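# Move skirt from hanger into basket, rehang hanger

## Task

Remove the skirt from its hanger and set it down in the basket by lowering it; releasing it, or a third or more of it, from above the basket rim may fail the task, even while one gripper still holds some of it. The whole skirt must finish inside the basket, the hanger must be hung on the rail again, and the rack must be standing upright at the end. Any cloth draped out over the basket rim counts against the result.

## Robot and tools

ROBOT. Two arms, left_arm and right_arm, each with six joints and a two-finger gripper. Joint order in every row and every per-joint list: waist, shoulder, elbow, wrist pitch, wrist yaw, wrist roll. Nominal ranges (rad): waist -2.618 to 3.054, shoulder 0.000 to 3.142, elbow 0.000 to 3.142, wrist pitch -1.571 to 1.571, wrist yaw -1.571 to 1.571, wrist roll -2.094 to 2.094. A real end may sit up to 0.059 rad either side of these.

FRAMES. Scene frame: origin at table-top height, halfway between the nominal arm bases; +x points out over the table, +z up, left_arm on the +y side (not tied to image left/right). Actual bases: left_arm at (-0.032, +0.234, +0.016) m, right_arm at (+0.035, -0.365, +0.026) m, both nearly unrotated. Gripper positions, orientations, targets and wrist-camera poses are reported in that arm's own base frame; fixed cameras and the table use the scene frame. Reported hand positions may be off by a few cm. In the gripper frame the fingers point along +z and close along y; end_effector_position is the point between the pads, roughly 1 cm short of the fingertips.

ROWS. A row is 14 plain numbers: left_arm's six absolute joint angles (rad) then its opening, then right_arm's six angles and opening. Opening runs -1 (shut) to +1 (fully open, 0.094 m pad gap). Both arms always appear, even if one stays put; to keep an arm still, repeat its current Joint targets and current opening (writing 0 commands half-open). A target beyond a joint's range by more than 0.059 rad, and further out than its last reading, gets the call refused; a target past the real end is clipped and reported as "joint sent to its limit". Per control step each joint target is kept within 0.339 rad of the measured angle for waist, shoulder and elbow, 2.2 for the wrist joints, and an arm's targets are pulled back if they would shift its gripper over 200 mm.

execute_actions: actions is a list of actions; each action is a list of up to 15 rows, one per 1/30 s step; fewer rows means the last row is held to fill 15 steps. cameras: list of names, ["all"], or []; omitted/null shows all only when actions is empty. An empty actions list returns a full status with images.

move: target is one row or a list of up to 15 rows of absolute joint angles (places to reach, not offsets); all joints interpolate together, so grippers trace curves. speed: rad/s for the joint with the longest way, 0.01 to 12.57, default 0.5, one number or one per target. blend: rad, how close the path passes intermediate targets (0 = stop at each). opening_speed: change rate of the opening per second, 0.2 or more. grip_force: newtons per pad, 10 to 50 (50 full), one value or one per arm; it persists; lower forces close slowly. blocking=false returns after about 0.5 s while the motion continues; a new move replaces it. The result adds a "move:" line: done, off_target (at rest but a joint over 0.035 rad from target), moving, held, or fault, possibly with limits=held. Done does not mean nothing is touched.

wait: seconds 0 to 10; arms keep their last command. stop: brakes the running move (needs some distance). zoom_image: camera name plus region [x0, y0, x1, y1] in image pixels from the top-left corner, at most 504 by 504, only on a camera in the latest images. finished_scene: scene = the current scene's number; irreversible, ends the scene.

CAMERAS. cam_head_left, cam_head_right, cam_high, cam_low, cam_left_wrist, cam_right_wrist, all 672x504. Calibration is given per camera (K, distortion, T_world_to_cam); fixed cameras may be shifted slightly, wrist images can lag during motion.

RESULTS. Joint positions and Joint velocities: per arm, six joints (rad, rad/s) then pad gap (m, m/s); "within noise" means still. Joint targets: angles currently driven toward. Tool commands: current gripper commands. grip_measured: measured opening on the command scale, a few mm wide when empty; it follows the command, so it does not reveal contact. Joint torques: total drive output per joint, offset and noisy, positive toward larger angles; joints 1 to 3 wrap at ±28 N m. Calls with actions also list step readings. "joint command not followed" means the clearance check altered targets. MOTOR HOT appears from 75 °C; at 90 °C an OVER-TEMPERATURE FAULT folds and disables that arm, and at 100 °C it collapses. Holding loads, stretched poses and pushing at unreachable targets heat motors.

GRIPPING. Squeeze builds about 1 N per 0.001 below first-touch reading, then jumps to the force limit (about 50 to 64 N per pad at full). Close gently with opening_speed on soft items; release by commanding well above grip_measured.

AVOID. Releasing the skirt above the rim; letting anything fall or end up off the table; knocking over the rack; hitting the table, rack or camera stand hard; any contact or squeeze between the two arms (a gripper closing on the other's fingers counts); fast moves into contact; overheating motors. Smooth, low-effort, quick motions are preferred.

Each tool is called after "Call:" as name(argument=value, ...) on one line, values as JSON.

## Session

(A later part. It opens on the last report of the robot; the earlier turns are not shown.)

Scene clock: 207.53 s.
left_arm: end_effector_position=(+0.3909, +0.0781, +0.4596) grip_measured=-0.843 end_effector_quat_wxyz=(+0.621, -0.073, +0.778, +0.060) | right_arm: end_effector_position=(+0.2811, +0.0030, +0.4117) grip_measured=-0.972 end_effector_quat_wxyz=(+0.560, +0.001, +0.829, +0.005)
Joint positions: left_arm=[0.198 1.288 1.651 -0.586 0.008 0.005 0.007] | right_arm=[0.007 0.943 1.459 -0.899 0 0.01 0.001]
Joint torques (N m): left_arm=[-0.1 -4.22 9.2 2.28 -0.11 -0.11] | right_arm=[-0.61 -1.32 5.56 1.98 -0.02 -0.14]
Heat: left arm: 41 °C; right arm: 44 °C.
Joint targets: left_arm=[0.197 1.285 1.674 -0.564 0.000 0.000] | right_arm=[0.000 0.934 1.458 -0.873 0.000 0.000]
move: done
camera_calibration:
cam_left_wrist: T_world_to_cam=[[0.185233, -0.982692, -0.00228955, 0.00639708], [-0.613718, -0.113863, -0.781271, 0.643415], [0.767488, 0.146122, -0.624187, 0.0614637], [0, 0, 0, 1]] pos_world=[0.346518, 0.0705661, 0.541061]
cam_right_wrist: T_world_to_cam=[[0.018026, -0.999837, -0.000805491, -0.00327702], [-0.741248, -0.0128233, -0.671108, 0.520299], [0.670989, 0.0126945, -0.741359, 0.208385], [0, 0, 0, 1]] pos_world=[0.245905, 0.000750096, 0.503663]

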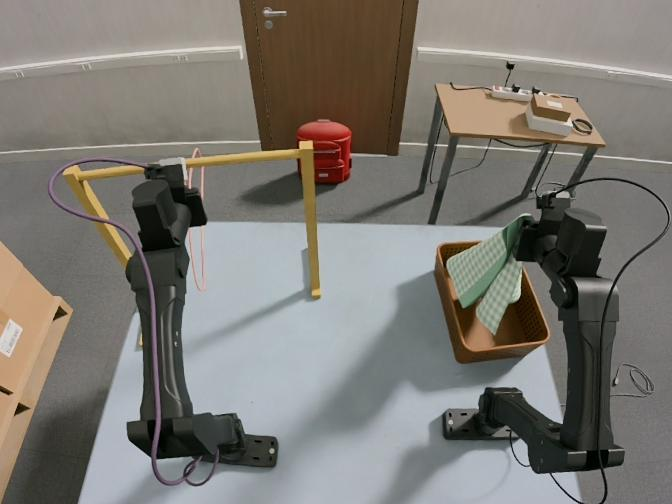

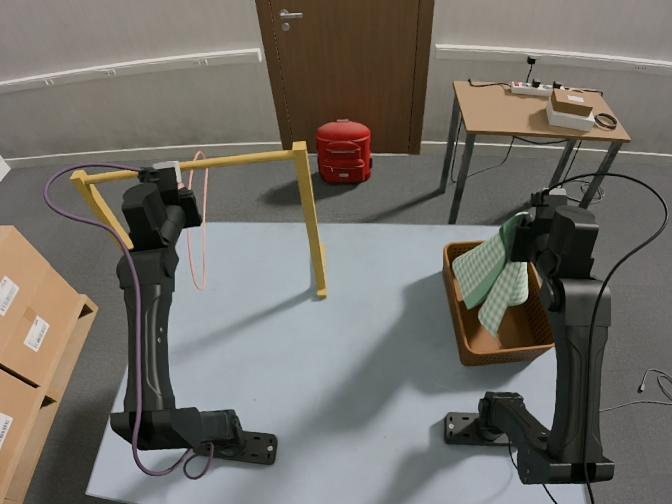

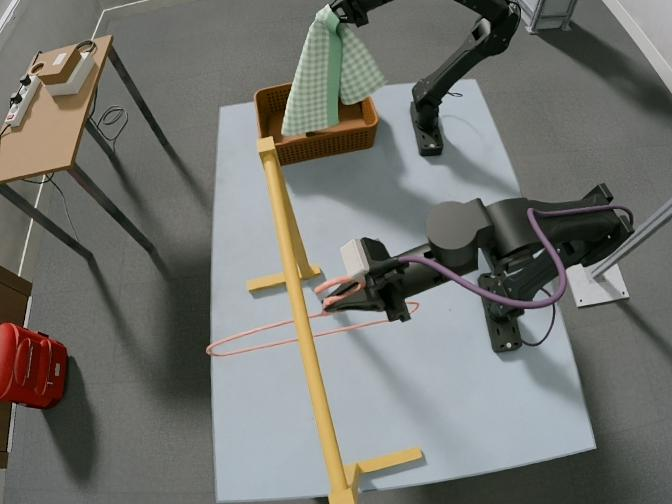

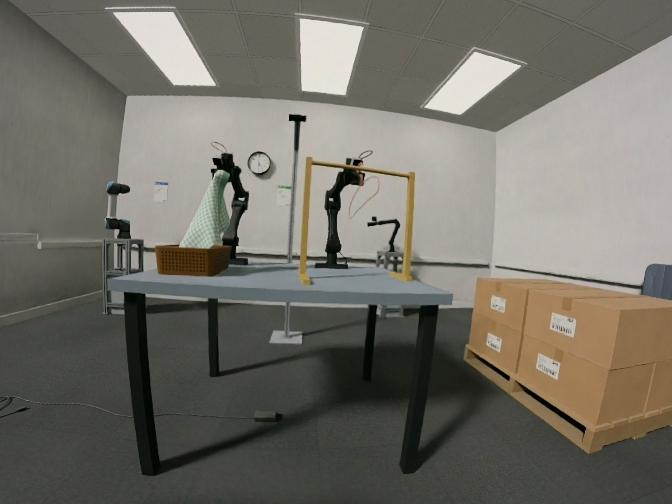

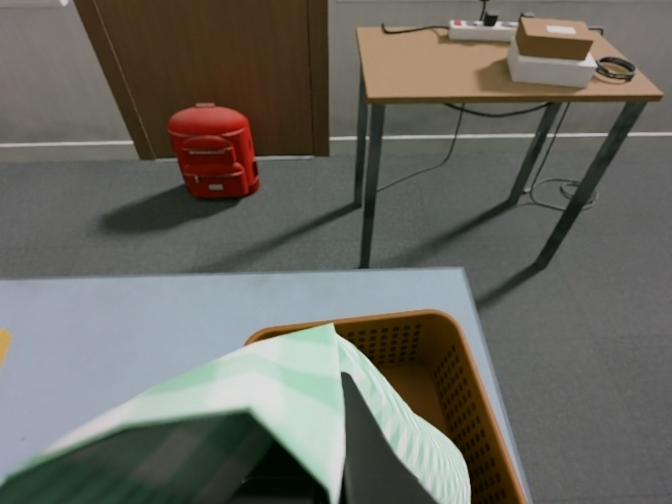

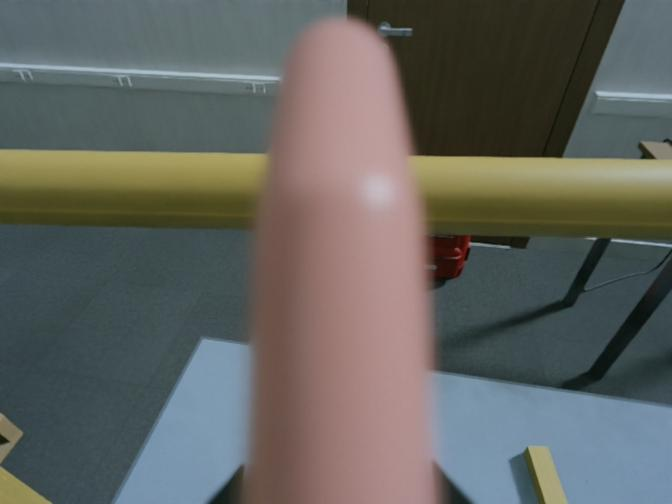

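Call:
move(target=[[0.197,1.328,1.760,-0.607,0,0,-1.0,0.0,0.97,1.35,-0.95,0,0,-1.0],[0.197,1.403,1.782,-0.554,0,0,-1.0,0.0,1.005,1.239,-1.019,0,0,-1.0]], speed=0.2, cameras=["cam_head_left","cam_high","cam_low","cam_left_wrist","cam_right_wrist"])

Call:
zoom_image(camera="cam_high", region=[240, 220, 380, 360])

Call:
zoom_image(camera="cam_low", region=[320, 145, 390, 215])

Scene clock: 216.40 s.
left_arm: end_effector_position=(+0.4202, +0.0840, +0.4607) grip_measured=-0.843 end_effector_quat_wxyz=(+0.618, -0.073, +0.780, +0.060) | right_arm: end_effector_position=(+0.2810, +0.0030, +0.2839) grip_measured=-0.972 end_effector_quat_wxyz=(+0.389, +0.001, +0.921, +0.003)
Joint positions: left_arm=[0.198 1.397 1.742 -0.576 0.008 0.005 0.007] | right_arm=[0.007 1.004 1.248 -1.016 0 0.01 0.001]
Joint torques (N m): left_arm=[-0.06 -4.49 10.78 2.29 -0.11 -0.11] | right_arm=[-0.64 -1.66 5.46 1.39 0 -0.11]
Heat: left arm: 43 °C; right arm: 42 °C.
Joint targets: left_arm=[0.197 1.403 1.782 -0.554 0.000 0.000] | right_arm=[0.000 1.005 1.239 -1.019 0.000 0.000]
move: off_target (left_arm); left_arm: the elbow is farthest, 0.040 rad from its target
camera_calibration:
cam_left_wrist: T_world_to_cam=[[0.185202, -0.982698, -0.00219651, 0.00671944], [-0.619261, -0.114971, -0.776722, 0.663227], [0.763031, 0.14521, -0.62984, 0.0433326], [0, 0, 0, 1]] pos_world=[0.376403, 0.076563, 0.542451]
cam_right_wrist: T_world_to_cam=[[0.0169578, -0.999845, -0.0048218, -0.00190455], [-0.940549, -0.0143156, -0.339356, 0.396265], [0.339234, 0.0102899, -0.940646, 0.26343], [0, 0, 0, 1]] pos_world=[0.283375, 0.00105784, 0.38226]
Images, in order (width x height): cam_head_left 672x504, cam_high 672x504, cam_low 672x504, cam_left_wrist 672x504, cam_right_wrist 672x504.

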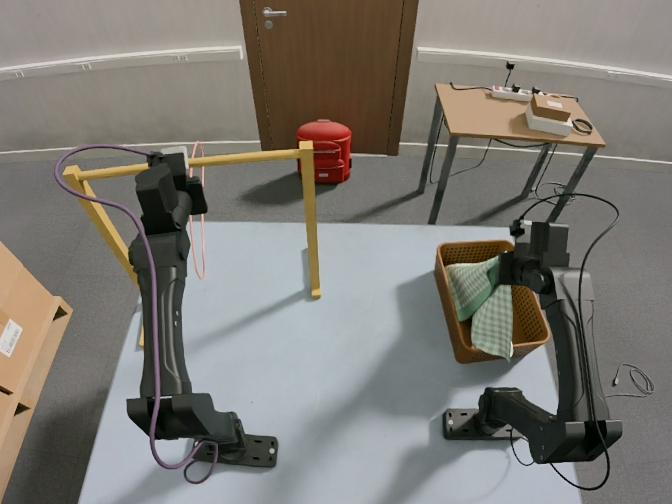

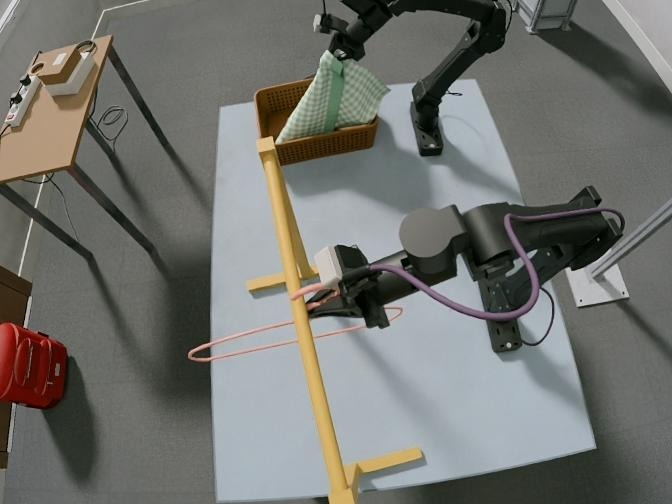

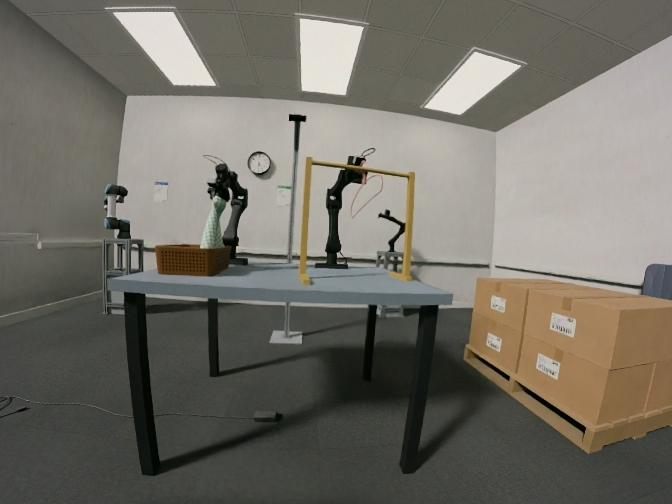

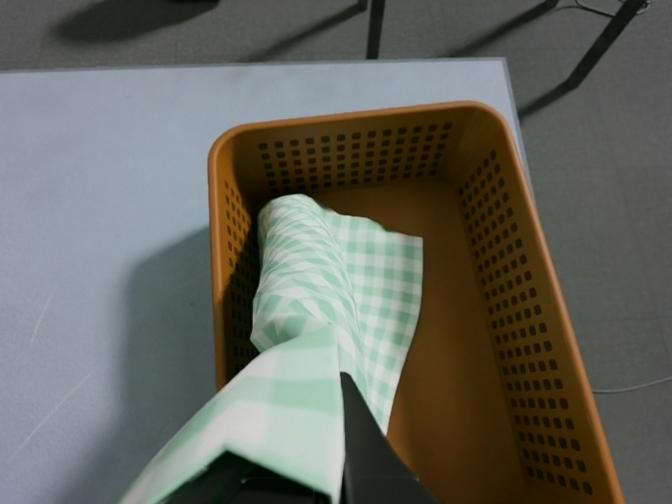

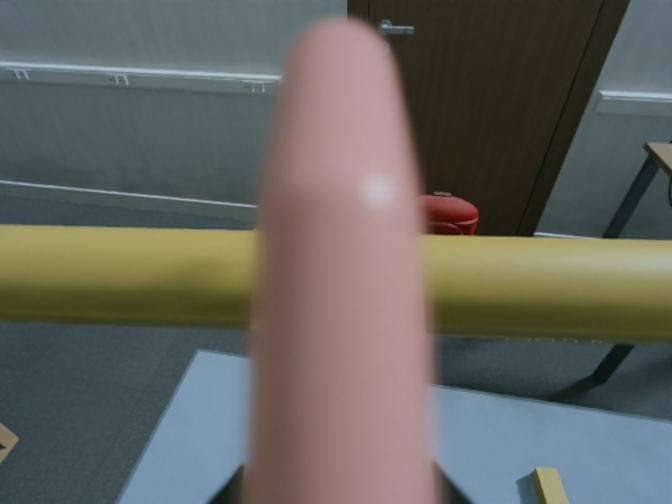

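Scaled by 3.600.

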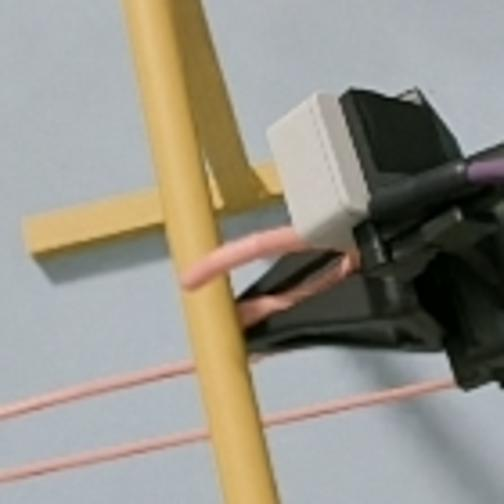

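Scaled by 7.200.

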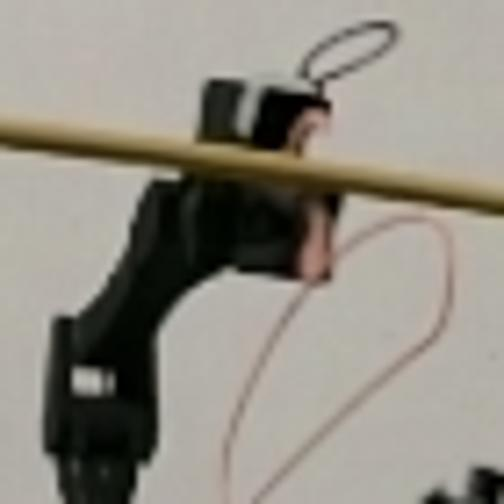

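Call:
move(target=[[0.197,1.513,1.861,-0.523,0,0,-1.0,-0.08,1.159,1.054,-1.117,0,0,-1.0]], speed=0.15, cameras=["cam_head_left","cam_high","cam_low","cam_left_wrist","cam_right_wrist"])

Call:
zoom_image(camera="cam_high", region=[240, 220, 380, 360])

Call:
zoom_image(camera="cam_low", region=[320, 145, 390, 215])

Scene clock: 220.83 s.
left_arm: end_effector_position=(+0.4501, +0.0900, +0.4542) grip_measured=-0.843 end_effector_quat_wxyz=(+0.612, -0.073, +0.785, +0.059) | right_arm: end_effector_position=(+0.2537, -0.0168, +0.1642) grip_measured=-0.972 end_effector_quat_wxyz=(+0.186, +0.039, +0.982, -0.006)
Joint positions: left_arm=[0.198 1.501 1.817 -0.562 0.008 0.005 0.007] | right_arm=[-0.07 1.156 1.064 -1.106 0 0.01 0.001]
Joint torques (N m): left_arm=[-0.09 -5.09 11.22 2.47 -0.1 -0.1] | right_arm=[-0.8 -2.71 5.59 0.75 -0.02 -0.14]
Heat: left arm: 43 °C; right arm: 40 °C.
Joint targets: left_arm=[0.197 1.513 1.861 -0.523 0.000 0.000] | right_arm=[-0.080 1.159 1.054 -1.117 0.000 0.000]
move: off_target (left_arm); left_arm: the elbow is farthest, 0.044 rad from its target
camera_calibration:
cam_left_wrist: T_world_to_cam=[[0.185089, -0.98272, -0.00203875, 0.00710025], [-0.630514, -0.117162, -0.767285, 0.678372], [0.753787, 0.143302, -0.641304, 0.0251226], [0, 0, 0, 1]] pos_world=[0.407471, 0.0828566, 0.53663]
cam_right_wrist: T_world_to_cam=[[-0.0633754, -0.997954, -0.00845959, -0.000880985], [-0.994941, 0.0625174, 0.0786424, 0.276229], [-0.0779526, 0.0134008, -0.996867, 0.275491], [0, 0, 0, 1]] pos_world=[0.29625, -0.0218401, 0.252897]
Images, in order (width x height): cam_head_left 672x504, cam_high 672x504, cam_low 672x504, cam_left_wrist 672x504, cam_right_wrist 672x504.

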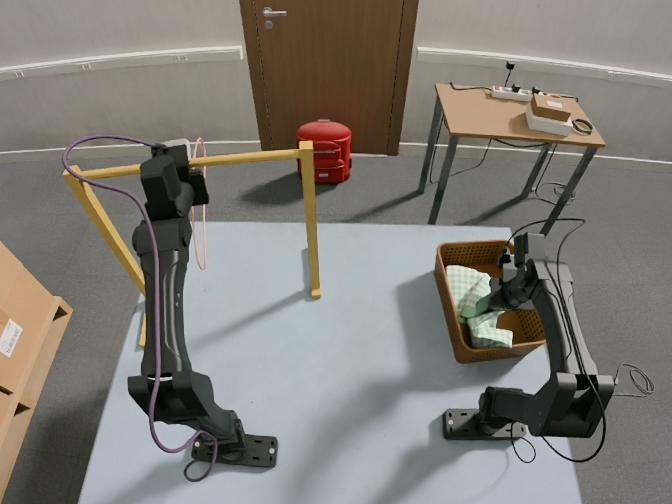

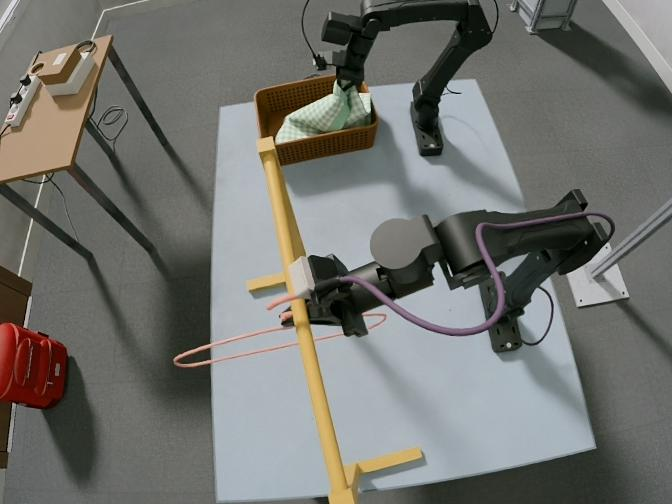

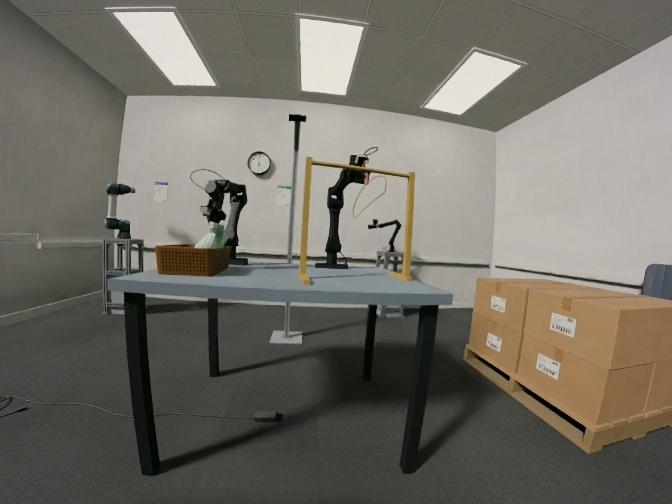

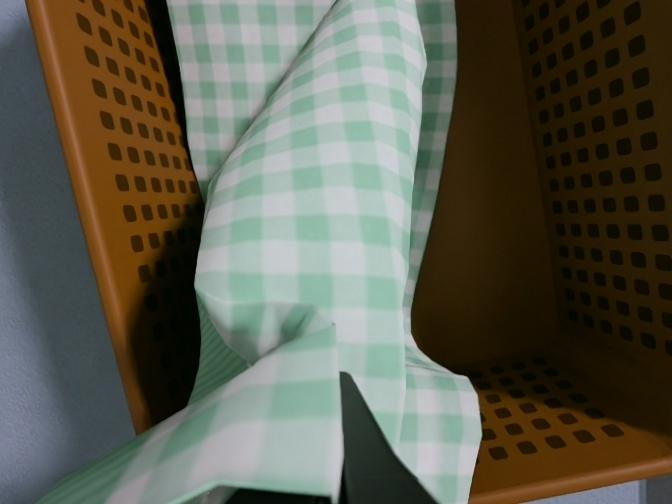

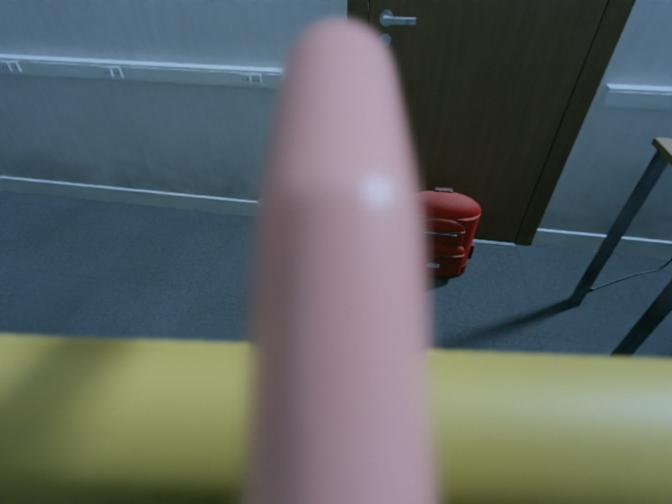

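Scaled by 3.600.

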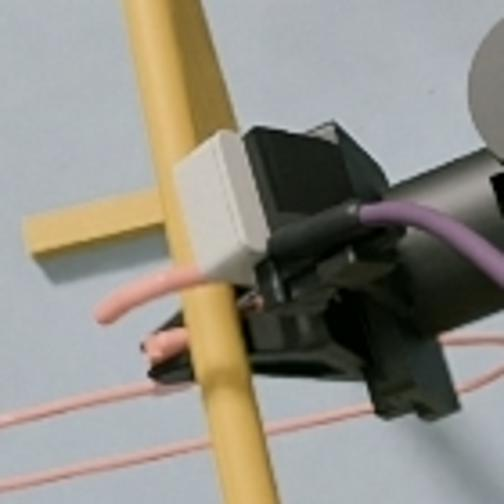

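Scaled by 7.200.

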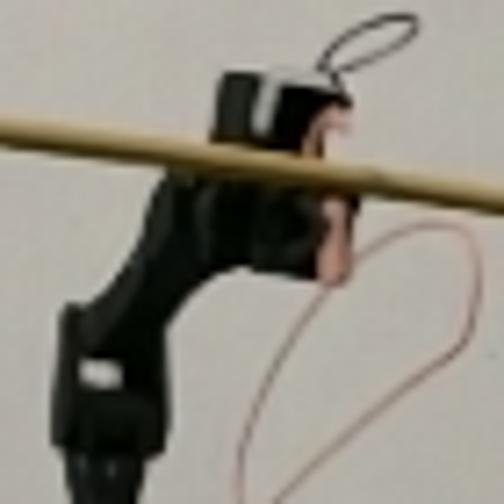

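Call:
move(target=[[0.197,1.487,1.786,-0.474,0,0,-1.0,-0.09,1.22,0.759,-0.848,0,0,-1.0]], speed=0.25, cameras=["cam_head_left","cam_high","cam_low","cam_left_wrist","cam_right_wrist"])

Call:
zoom_image(camera="cam_high", region=[240, 220, 380, 360])

Call:
zoom_image(camera="cam_low", region=[320, 145, 390, 215])

Scene clock: 228.37 s.
left_arm: end_effector_position=(+0.4534, +0.0907, +0.4525) grip_measured=-0.843 end_effector_quat_wxyz=(+0.617, -0.073, +0.782, +0.060) | right_arm: end_effector_position=(+0.2389, -0.0182, +0.0729) grip_measured=-0.972 end_effector_quat_wxyz=(+0.131, +0.045, +0.990, -0.005)
Joint positions: left_arm=[0.198 1.501 1.797 -0.53 0.008 0.005 0.007] | right_arm=[-0.08 1.214 0.77 -0.865 0 0.01 0.001]
Joint torques (N m): left_arm=[-0.08 -7.25 6.56 2.65 -0.11 -0.11] | right_arm=[-0.8 -2.95 5.41 0.84 -0.03 -0.1]
Heat: left arm: 44 °C; right arm: 38 °C.
Joint targets: left_arm=[0.197 1.487 1.786 -0.474 0.000 0.000] | right_arm=[-0.090 1.220 0.759 -0.848 0.000 0.000]
move: off_target (left_arm); left_arm: the wrist pitch is farthest, 0.056 rad from its target
camera_calibration:
cam_left_wrist: T_world_to_cam=[[0.185176, -0.982703, -0.00211535, 0.00716596], [-0.622098, -0.115558, -0.774365, 0.678421], [0.760726, 0.144709, -0.632736, 0.0143579], [0, 0, 0, 1]] pos_world=[0.409795, 0.0833613, 0.534445]
cam_right_wrist: T_world_to_cam=[[-0.0741606, -0.997204, -0.00918756, -0.00129248], [-0.979392, 0.0710943, 0.189041, 0.257101], [-0.187859, 0.0230176, -0.981926, 0.208647], [0, 0, 0, 1]] pos_world=[0.290903, -0.0243698, 0.156261]
Images, in order (width x height): cam_head_left 672x504, cam_high 672x504, cam_low 672x504, cam_left_wrist 672x504, cam_right_wrist 672x504.

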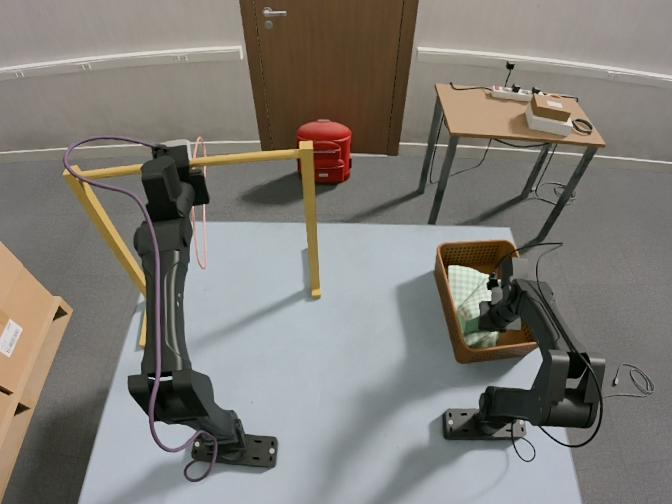

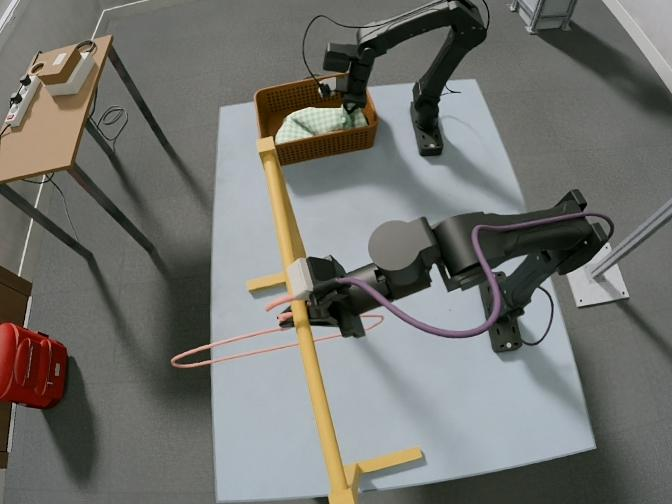

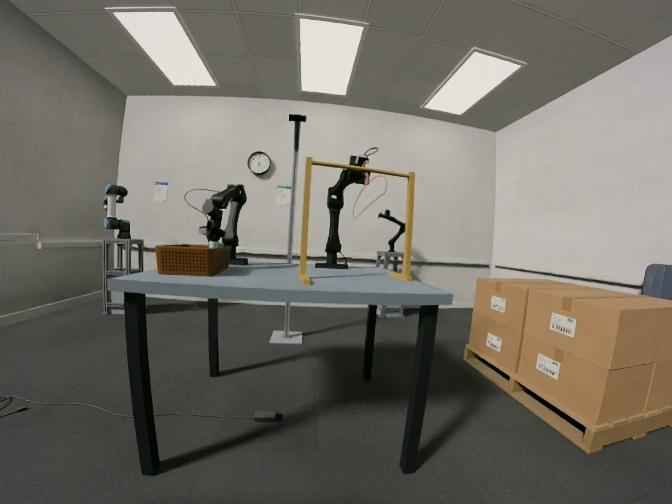

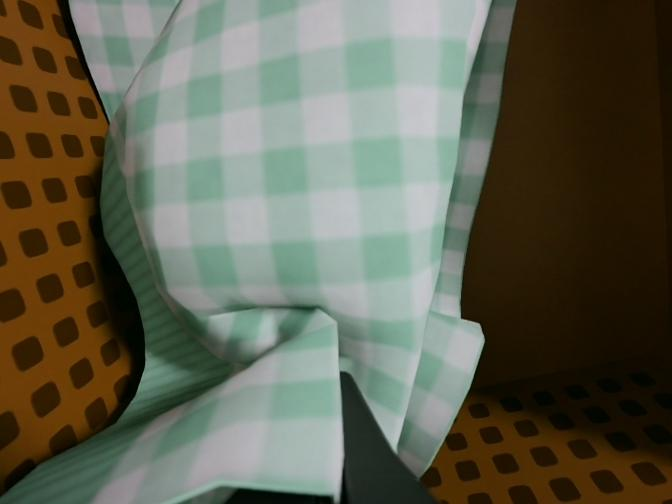

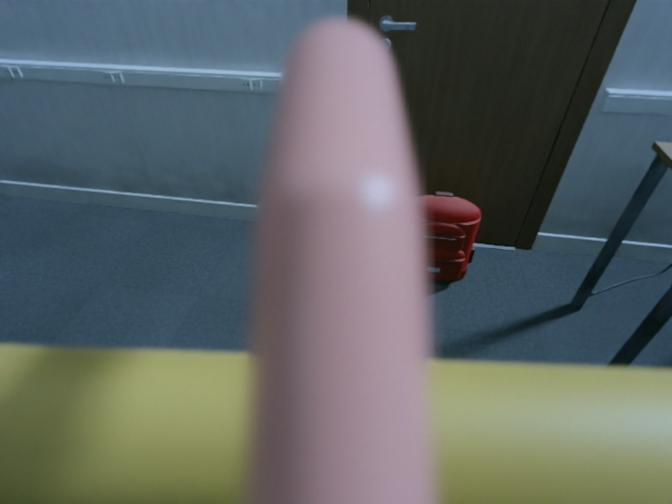

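Scaled by 3.600.

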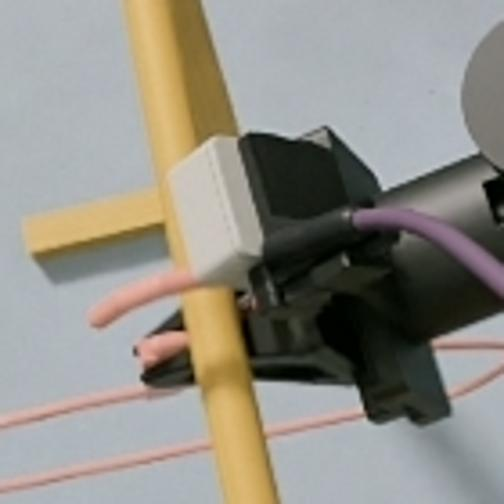

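Scaled by 7.200.

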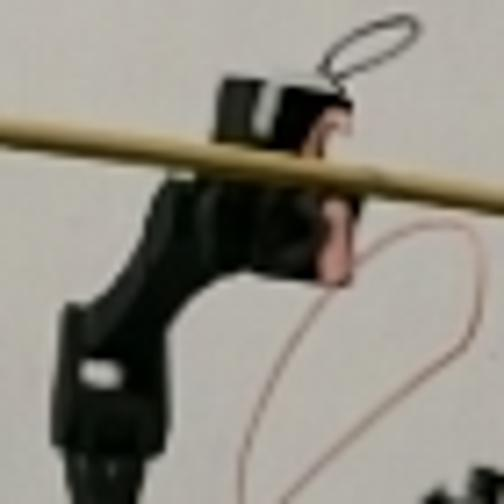

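Call:
move(target=[[0.197,1.658,2.222,-0.964,0,0,-1.0,-0.09,1.22,0.759,-0.848,0,0,-1.0],[0.197,1.658,2.222,-0.964,0,0,0.3,-0.09,1.22,0.759,-0.848,0,0,0.1]], speed=0.3, opening_speed=0.8, cameras=["cam_head_left","cam_high","cam_low","cam_left_wrist","cam_right_wrist"])

Call:
zoom_image(camera="cam_high", region=[240, 220, 380, 360])

Call:
zoom_image(camera="cam_low", region=[320, 145, 390, 215])

Scene clock: 236.83 s.
left_arm: end_effector_position=(+0.4369, +0.0887, +0.4525) grip_measured=+0.298 end_effector_quat_wxyz=(+0.533, -0.081, +0.841, +0.054) | right_arm: end_effector_position=(+0.2393, -0.0182, +0.0730) grip_measured=+0.097 end_effector_quat_wxyz=(+0.131, +0.045, +0.990, -0.005)
Joint positions: left_arm=[0.198 1.646 2.186 -0.98 0.001 0.005 0.061] | right_arm=[-0.08 1.214 0.77 -0.863 0 0.01 0.052]
Joint torques (N m): left_arm=[-0.14 -5.52 9.62 2.16 -0.03 -0.11] | right_arm=[-0.79 -2.86 5.26 0.77 0 -0.11]
Motor temperatures (°C): left_arm=[27 31 40 44 25 26 27] | right_arm=[27 26 33 37 23 25 27]
Heat: left arm: 44 °C; right arm: 37 °C.
Joint targets: left_arm=[0.197 1.658 2.222 -0.964 0.000 0.000] | right_arm=[-0.090 1.220 0.759 -0.848 0.000 0.000]
move: off_target (left_arm); target 2's new numbers were sent with left_arm's elbow 0.036 rad from that target; left_arm: the elbow is farthest, 0.036 rad from its target
camera_calibration:
cam_left_wrist: T_world_to_cam=[[0.191426, -0.981503, -0.00269707, 0.00565773], [-0.763537, -0.147187, -0.628766, 0.666627], [0.616739, 0.122421, -0.77759, 0.157587], [0, 0, 0, 1]] pos_world=[0.410721, 0.08438, 0.541705]
cam_right_wrist: T_world_to_cam=[[-0.0742329, -0.997199, -0.00918314, -0.00125536], [-0.979674, 0.0712013, 0.187535, 0.257574], [-0.186356, 0.0229178, -0.982215, 0.208486], [0, 0, 0, 1]] pos_world=[0.291098, -0.0243695, 0.156462]
Images, in order (width x height): cam_head_left 672x504, cam_high 672x504, cam_low 672x504, cam_left_wrist 672x504, cam_right_wrist 672x504.

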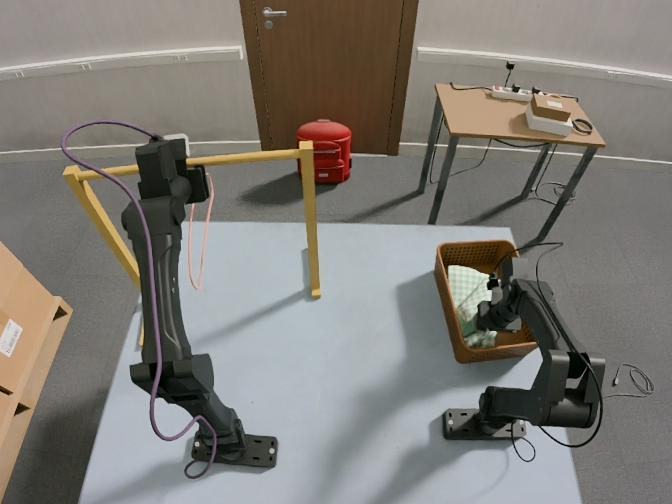

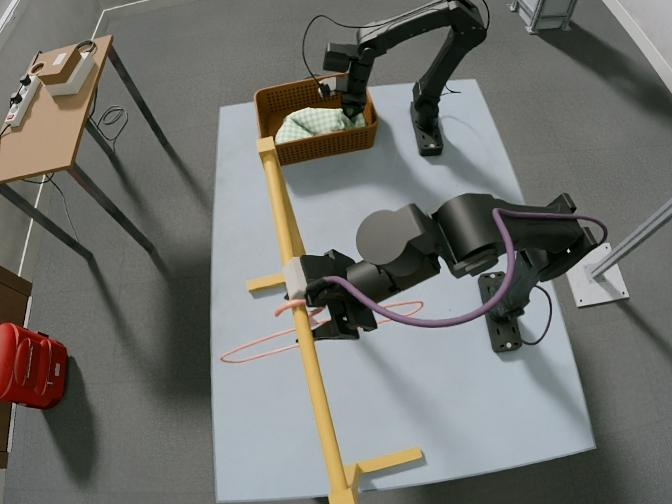

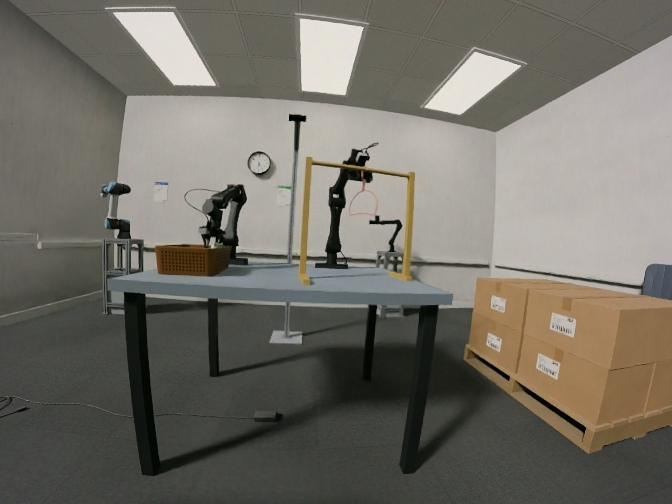

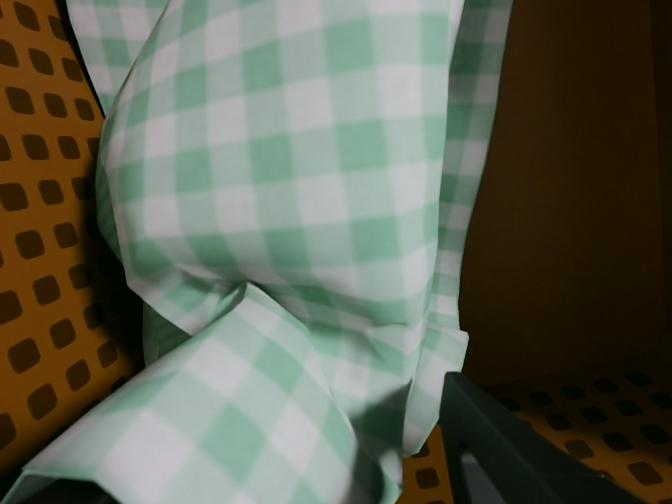

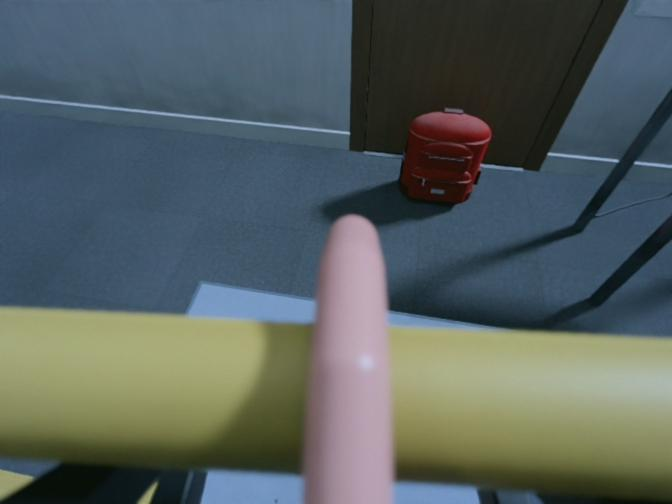

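Scaled by 3.600.

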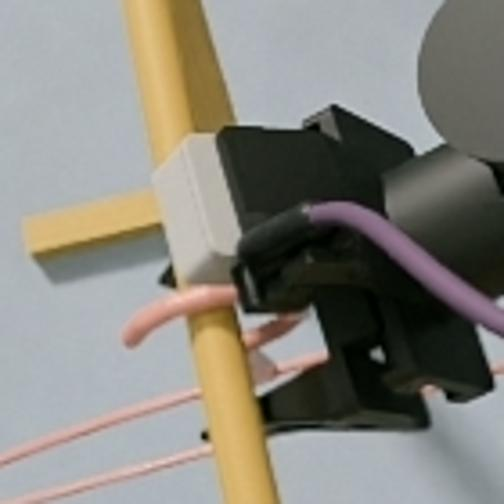

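Scaled by 7.200.

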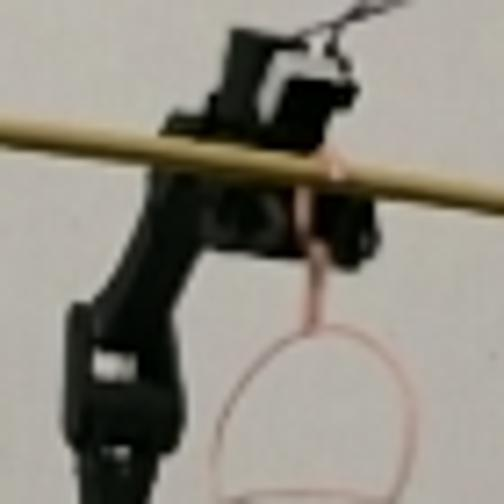

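Call:
move(target=[[0.197,1.536,2.338,-1.202,0,0,0.3,-0.09,1.124,1.312,-1.497,0,0,0.1]], speed=0.2, cameras=["cam_head_left","cam_high","cam_low","cam_left_wrist","cam_right_wrist"])

Call:
zoom_image(camera="cam_high", region=[230, 60, 430, 380])

Call:
zoom_image(camera="cam_low", region=[140, 140, 440, 300])

Scene clock: 243.57 s.
left_arm: end_effector_position=(+0.3735, +0.0760, +0.4870) grip_measured=+0.298 end_effector_quat_wxyz=(+0.533, -0.081, +0.841, +0.054) | right_arm: end_effector_position=(+0.1999, -0.0150, +0.2092) grip_measured=+0.097 end_effector_quat_wxyz=(+0.115, +0.045, +0.992, -0.004)
Joint positions: left_arm=[0.198 1.558 2.312 -1.194 0.001 0.005 0.061] | right_arm=[-0.08 1.139 1.284 -1.485 0 0.01 0.052]
Joint torques (N m): left_arm=[-0.09 -6.71 7.71 1.9 -0.04 -0.11] | right_arm=[-0.8 -3.56 8.46 0.5 -0.04 -0.07]
Heat: left arm: 43 °C; right arm: 36 °C.
Joint targets: left_arm=[0.197 1.536 2.338 -1.202 0.000 0.000] | right_arm=[-0.090 1.124 1.312 -1.497 0.000 0.000]
move: done
camera_calibration:
cam_left_wrist: T_world_to_cam=[[0.191358, -0.981517, -0.0026753, 0.00541512], [-0.763726, -0.147184, -0.628537, 0.638114], [0.616526, 0.122319, -0.777775, 0.225274], [0, 0, 0, 1]] pos_world=[0.347421, 0.0716798, 0.576305]
cam_right_wrist: T_world_to_cam=[[-0.0744663, -0.997179, -0.00941593, 0.000273965], [-0.973032, 0.0705894, 0.219606, 0.185264], [-0.218321, 0.0255152, -0.975543, 0.33994], [0, 0, 0, 1]] pos_world=[0.254504, -0.0214781, 0.290944]
Images, in order (width x height): cam_head_left 672x504, cam_high 672x504, cam_low 672x504, cam_left_wrist 672x504, cam_right_wrist 672x504.

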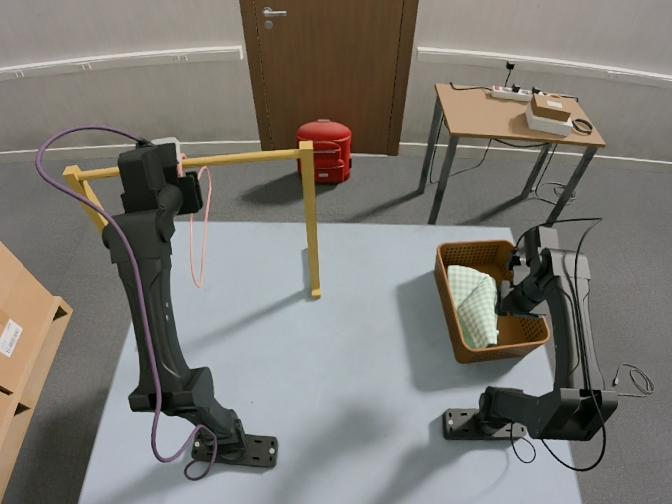

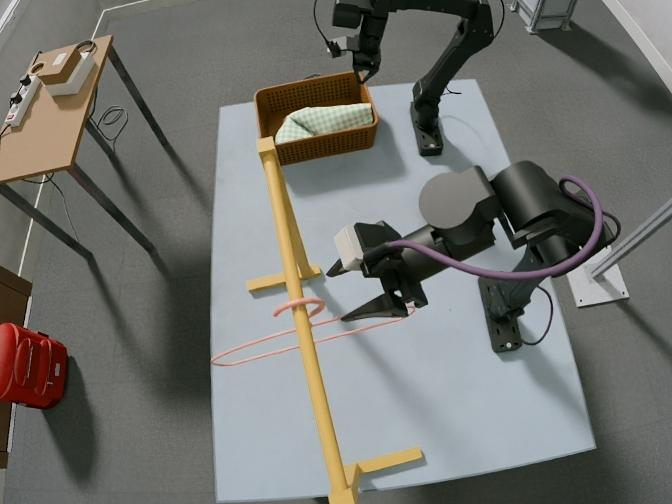

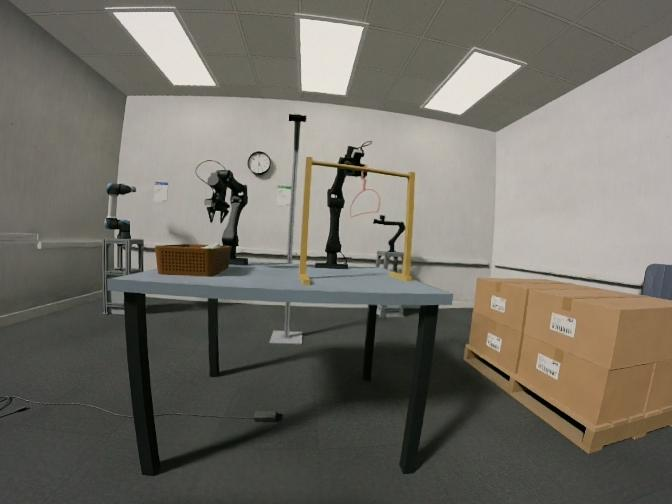

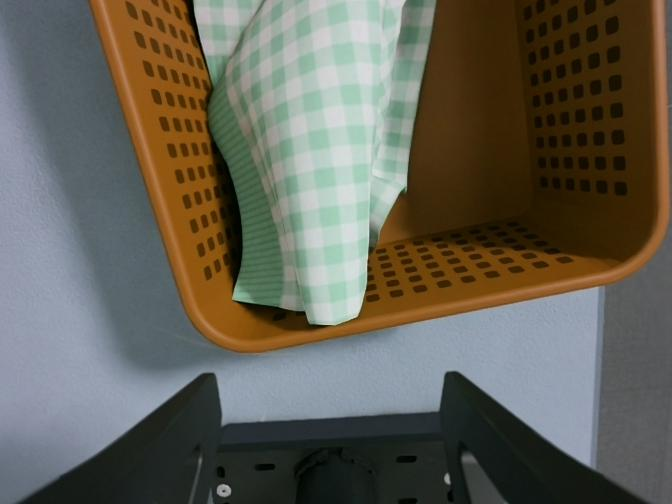

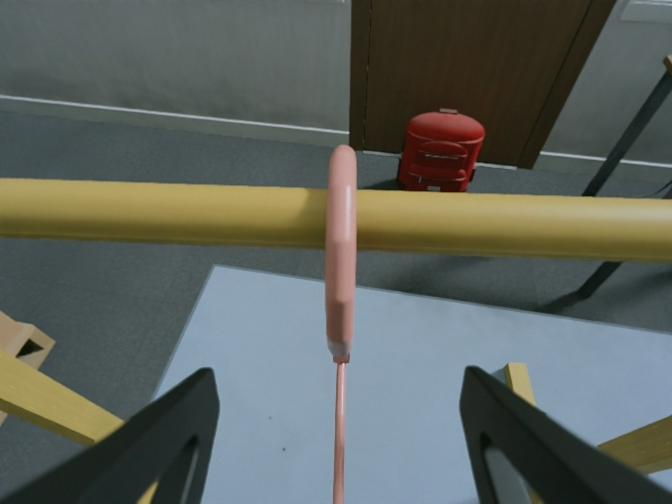

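Scaled by 1.575.

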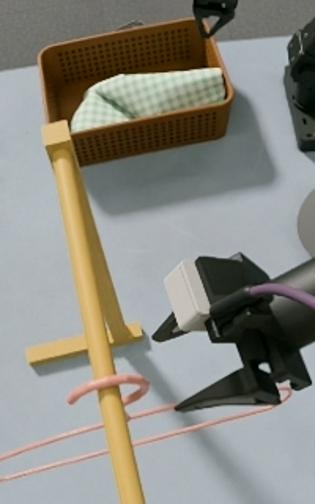

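Scaled by 1.680.

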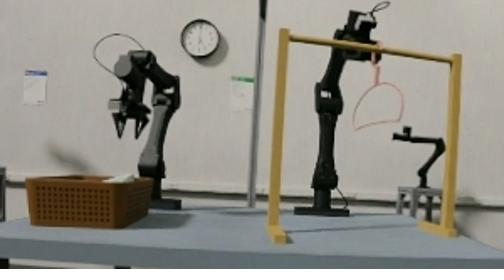

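Call:
move(target=[[0.197,1.536,2.338,-1.202,0,0,0.3,-0.06,1.199,1.136,-1.417,0,0,-0.9],[0.197,1.536,2.338,-1.202,0,0,0.3,-0.06,1.213,0.725,-0.992,0,0,-0.9],[0.197,1.536,2.338,-1.202,0,0,0.3,-0.06,1.28,0.80,-1.0,0,0,-0.9],[0.197,1.536,2.338,-1.202,0,0,0.3,-0.09,1.124,1.312,-1.497,0,0,-0.9]], speed=0.4, blend=[0.02,0.02,0.02,0], cameras=["cam_head_left","cam_high","cam_low","cam_left_wrist"])

Call:
zoom_image(camera="cam_low", region=[140, 140, 440, 300])

Call:
zoom_image(camera="cam_head_left", region=[420, 220, 560, 380])

Scene clock: 250.87 s.
left_arm: end_effector_position=(+0.3735, +0.0760, +0.4869) grip_measured=+0.298 end_effector_quat_wxyz=(+0.533, -0.081, +0.841, +0.054) | right_arm: end_effector_position=(+0.1999, -0.0151, +0.2113) grip_measured=-0.898 end_effector_quat_wxyz=(+0.120, +0.045, +0.992, -0.004)
Joint positions: left_arm=[0.198 1.558 2.312 -1.194 0.001 0.005 0.061] | right_arm=[-0.081 1.133 1.288 -1.485 0 0.01 0.005]
Joint torques (N m): left_arm=[-0.1 -6.68 7.66 1.92 -0.03 -0.12] | right_arm=[-0.76 -3.1 8.14 0.53 -0.04 -0.11]
Heat: left arm: 44 °C; right arm: 35 °C.
Joint targets: left_arm=[0.197 1.536 2.338 -1.202 0.000 0.000] | right_arm=[-0.090 1.124 1.312 -1.497 0.000 0.000]
move: done
camera_calibration:
cam_left_wrist: T_world_to_cam=[[0.191438, -0.981501, -0.00268263, 0.00540933], [-0.763933, -0.147285, -0.628262, 0.637894], [0.616245, 0.122322, -0.777997, 0.225483], [0, 0, 0, 1]] pos_world=[0.34732, 0.0716797, 0.576205]
Images, in order (width x height): cam_head_left 672x504, cam_high 672x504, cam_low 672x504, cam_left_wrist 672x504.

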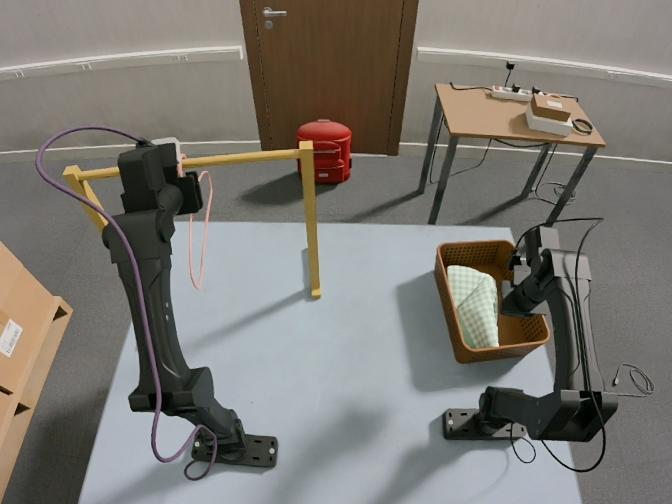

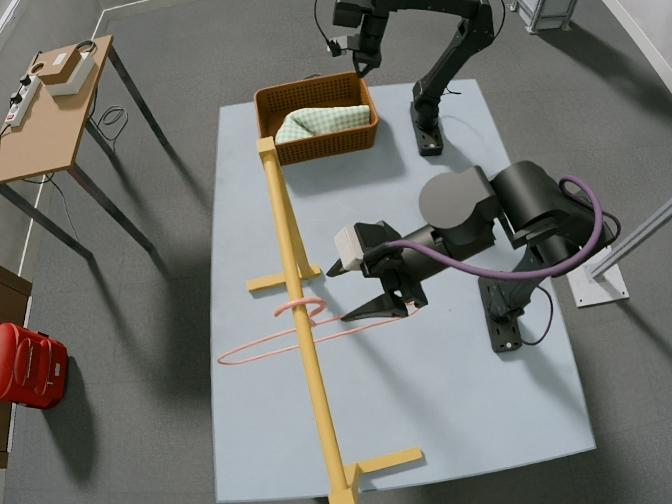

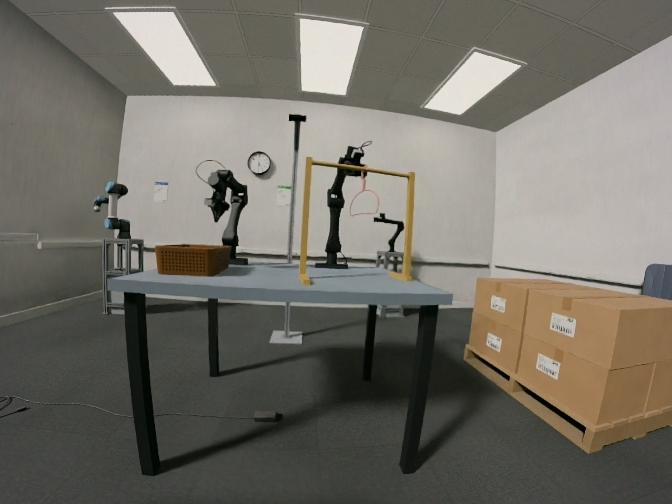

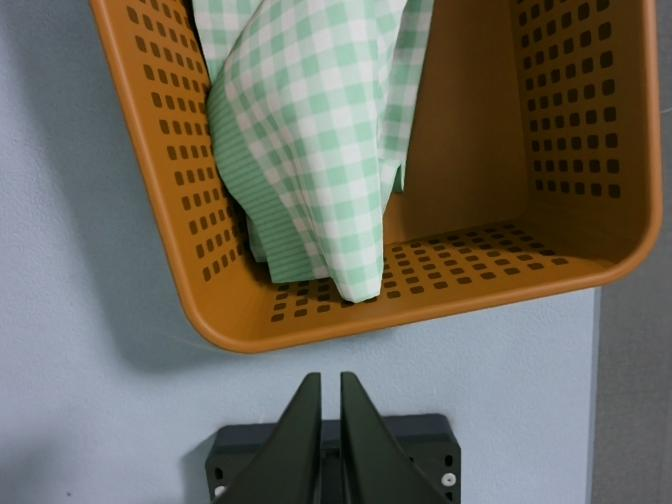

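Scaled by 1.680.

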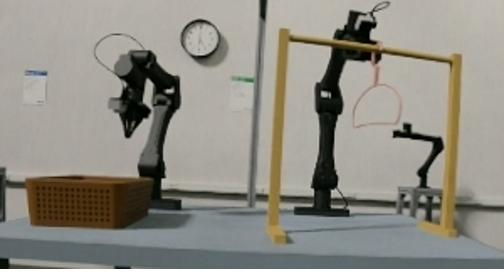

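Scaled by 3.150.

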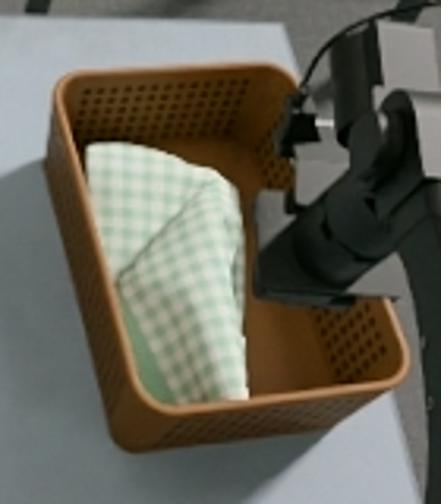

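All of the skirt is inside the basket and the hanger is on the rail.

Call:
finished_scene(scene=1)

The scene is finished: the task was done.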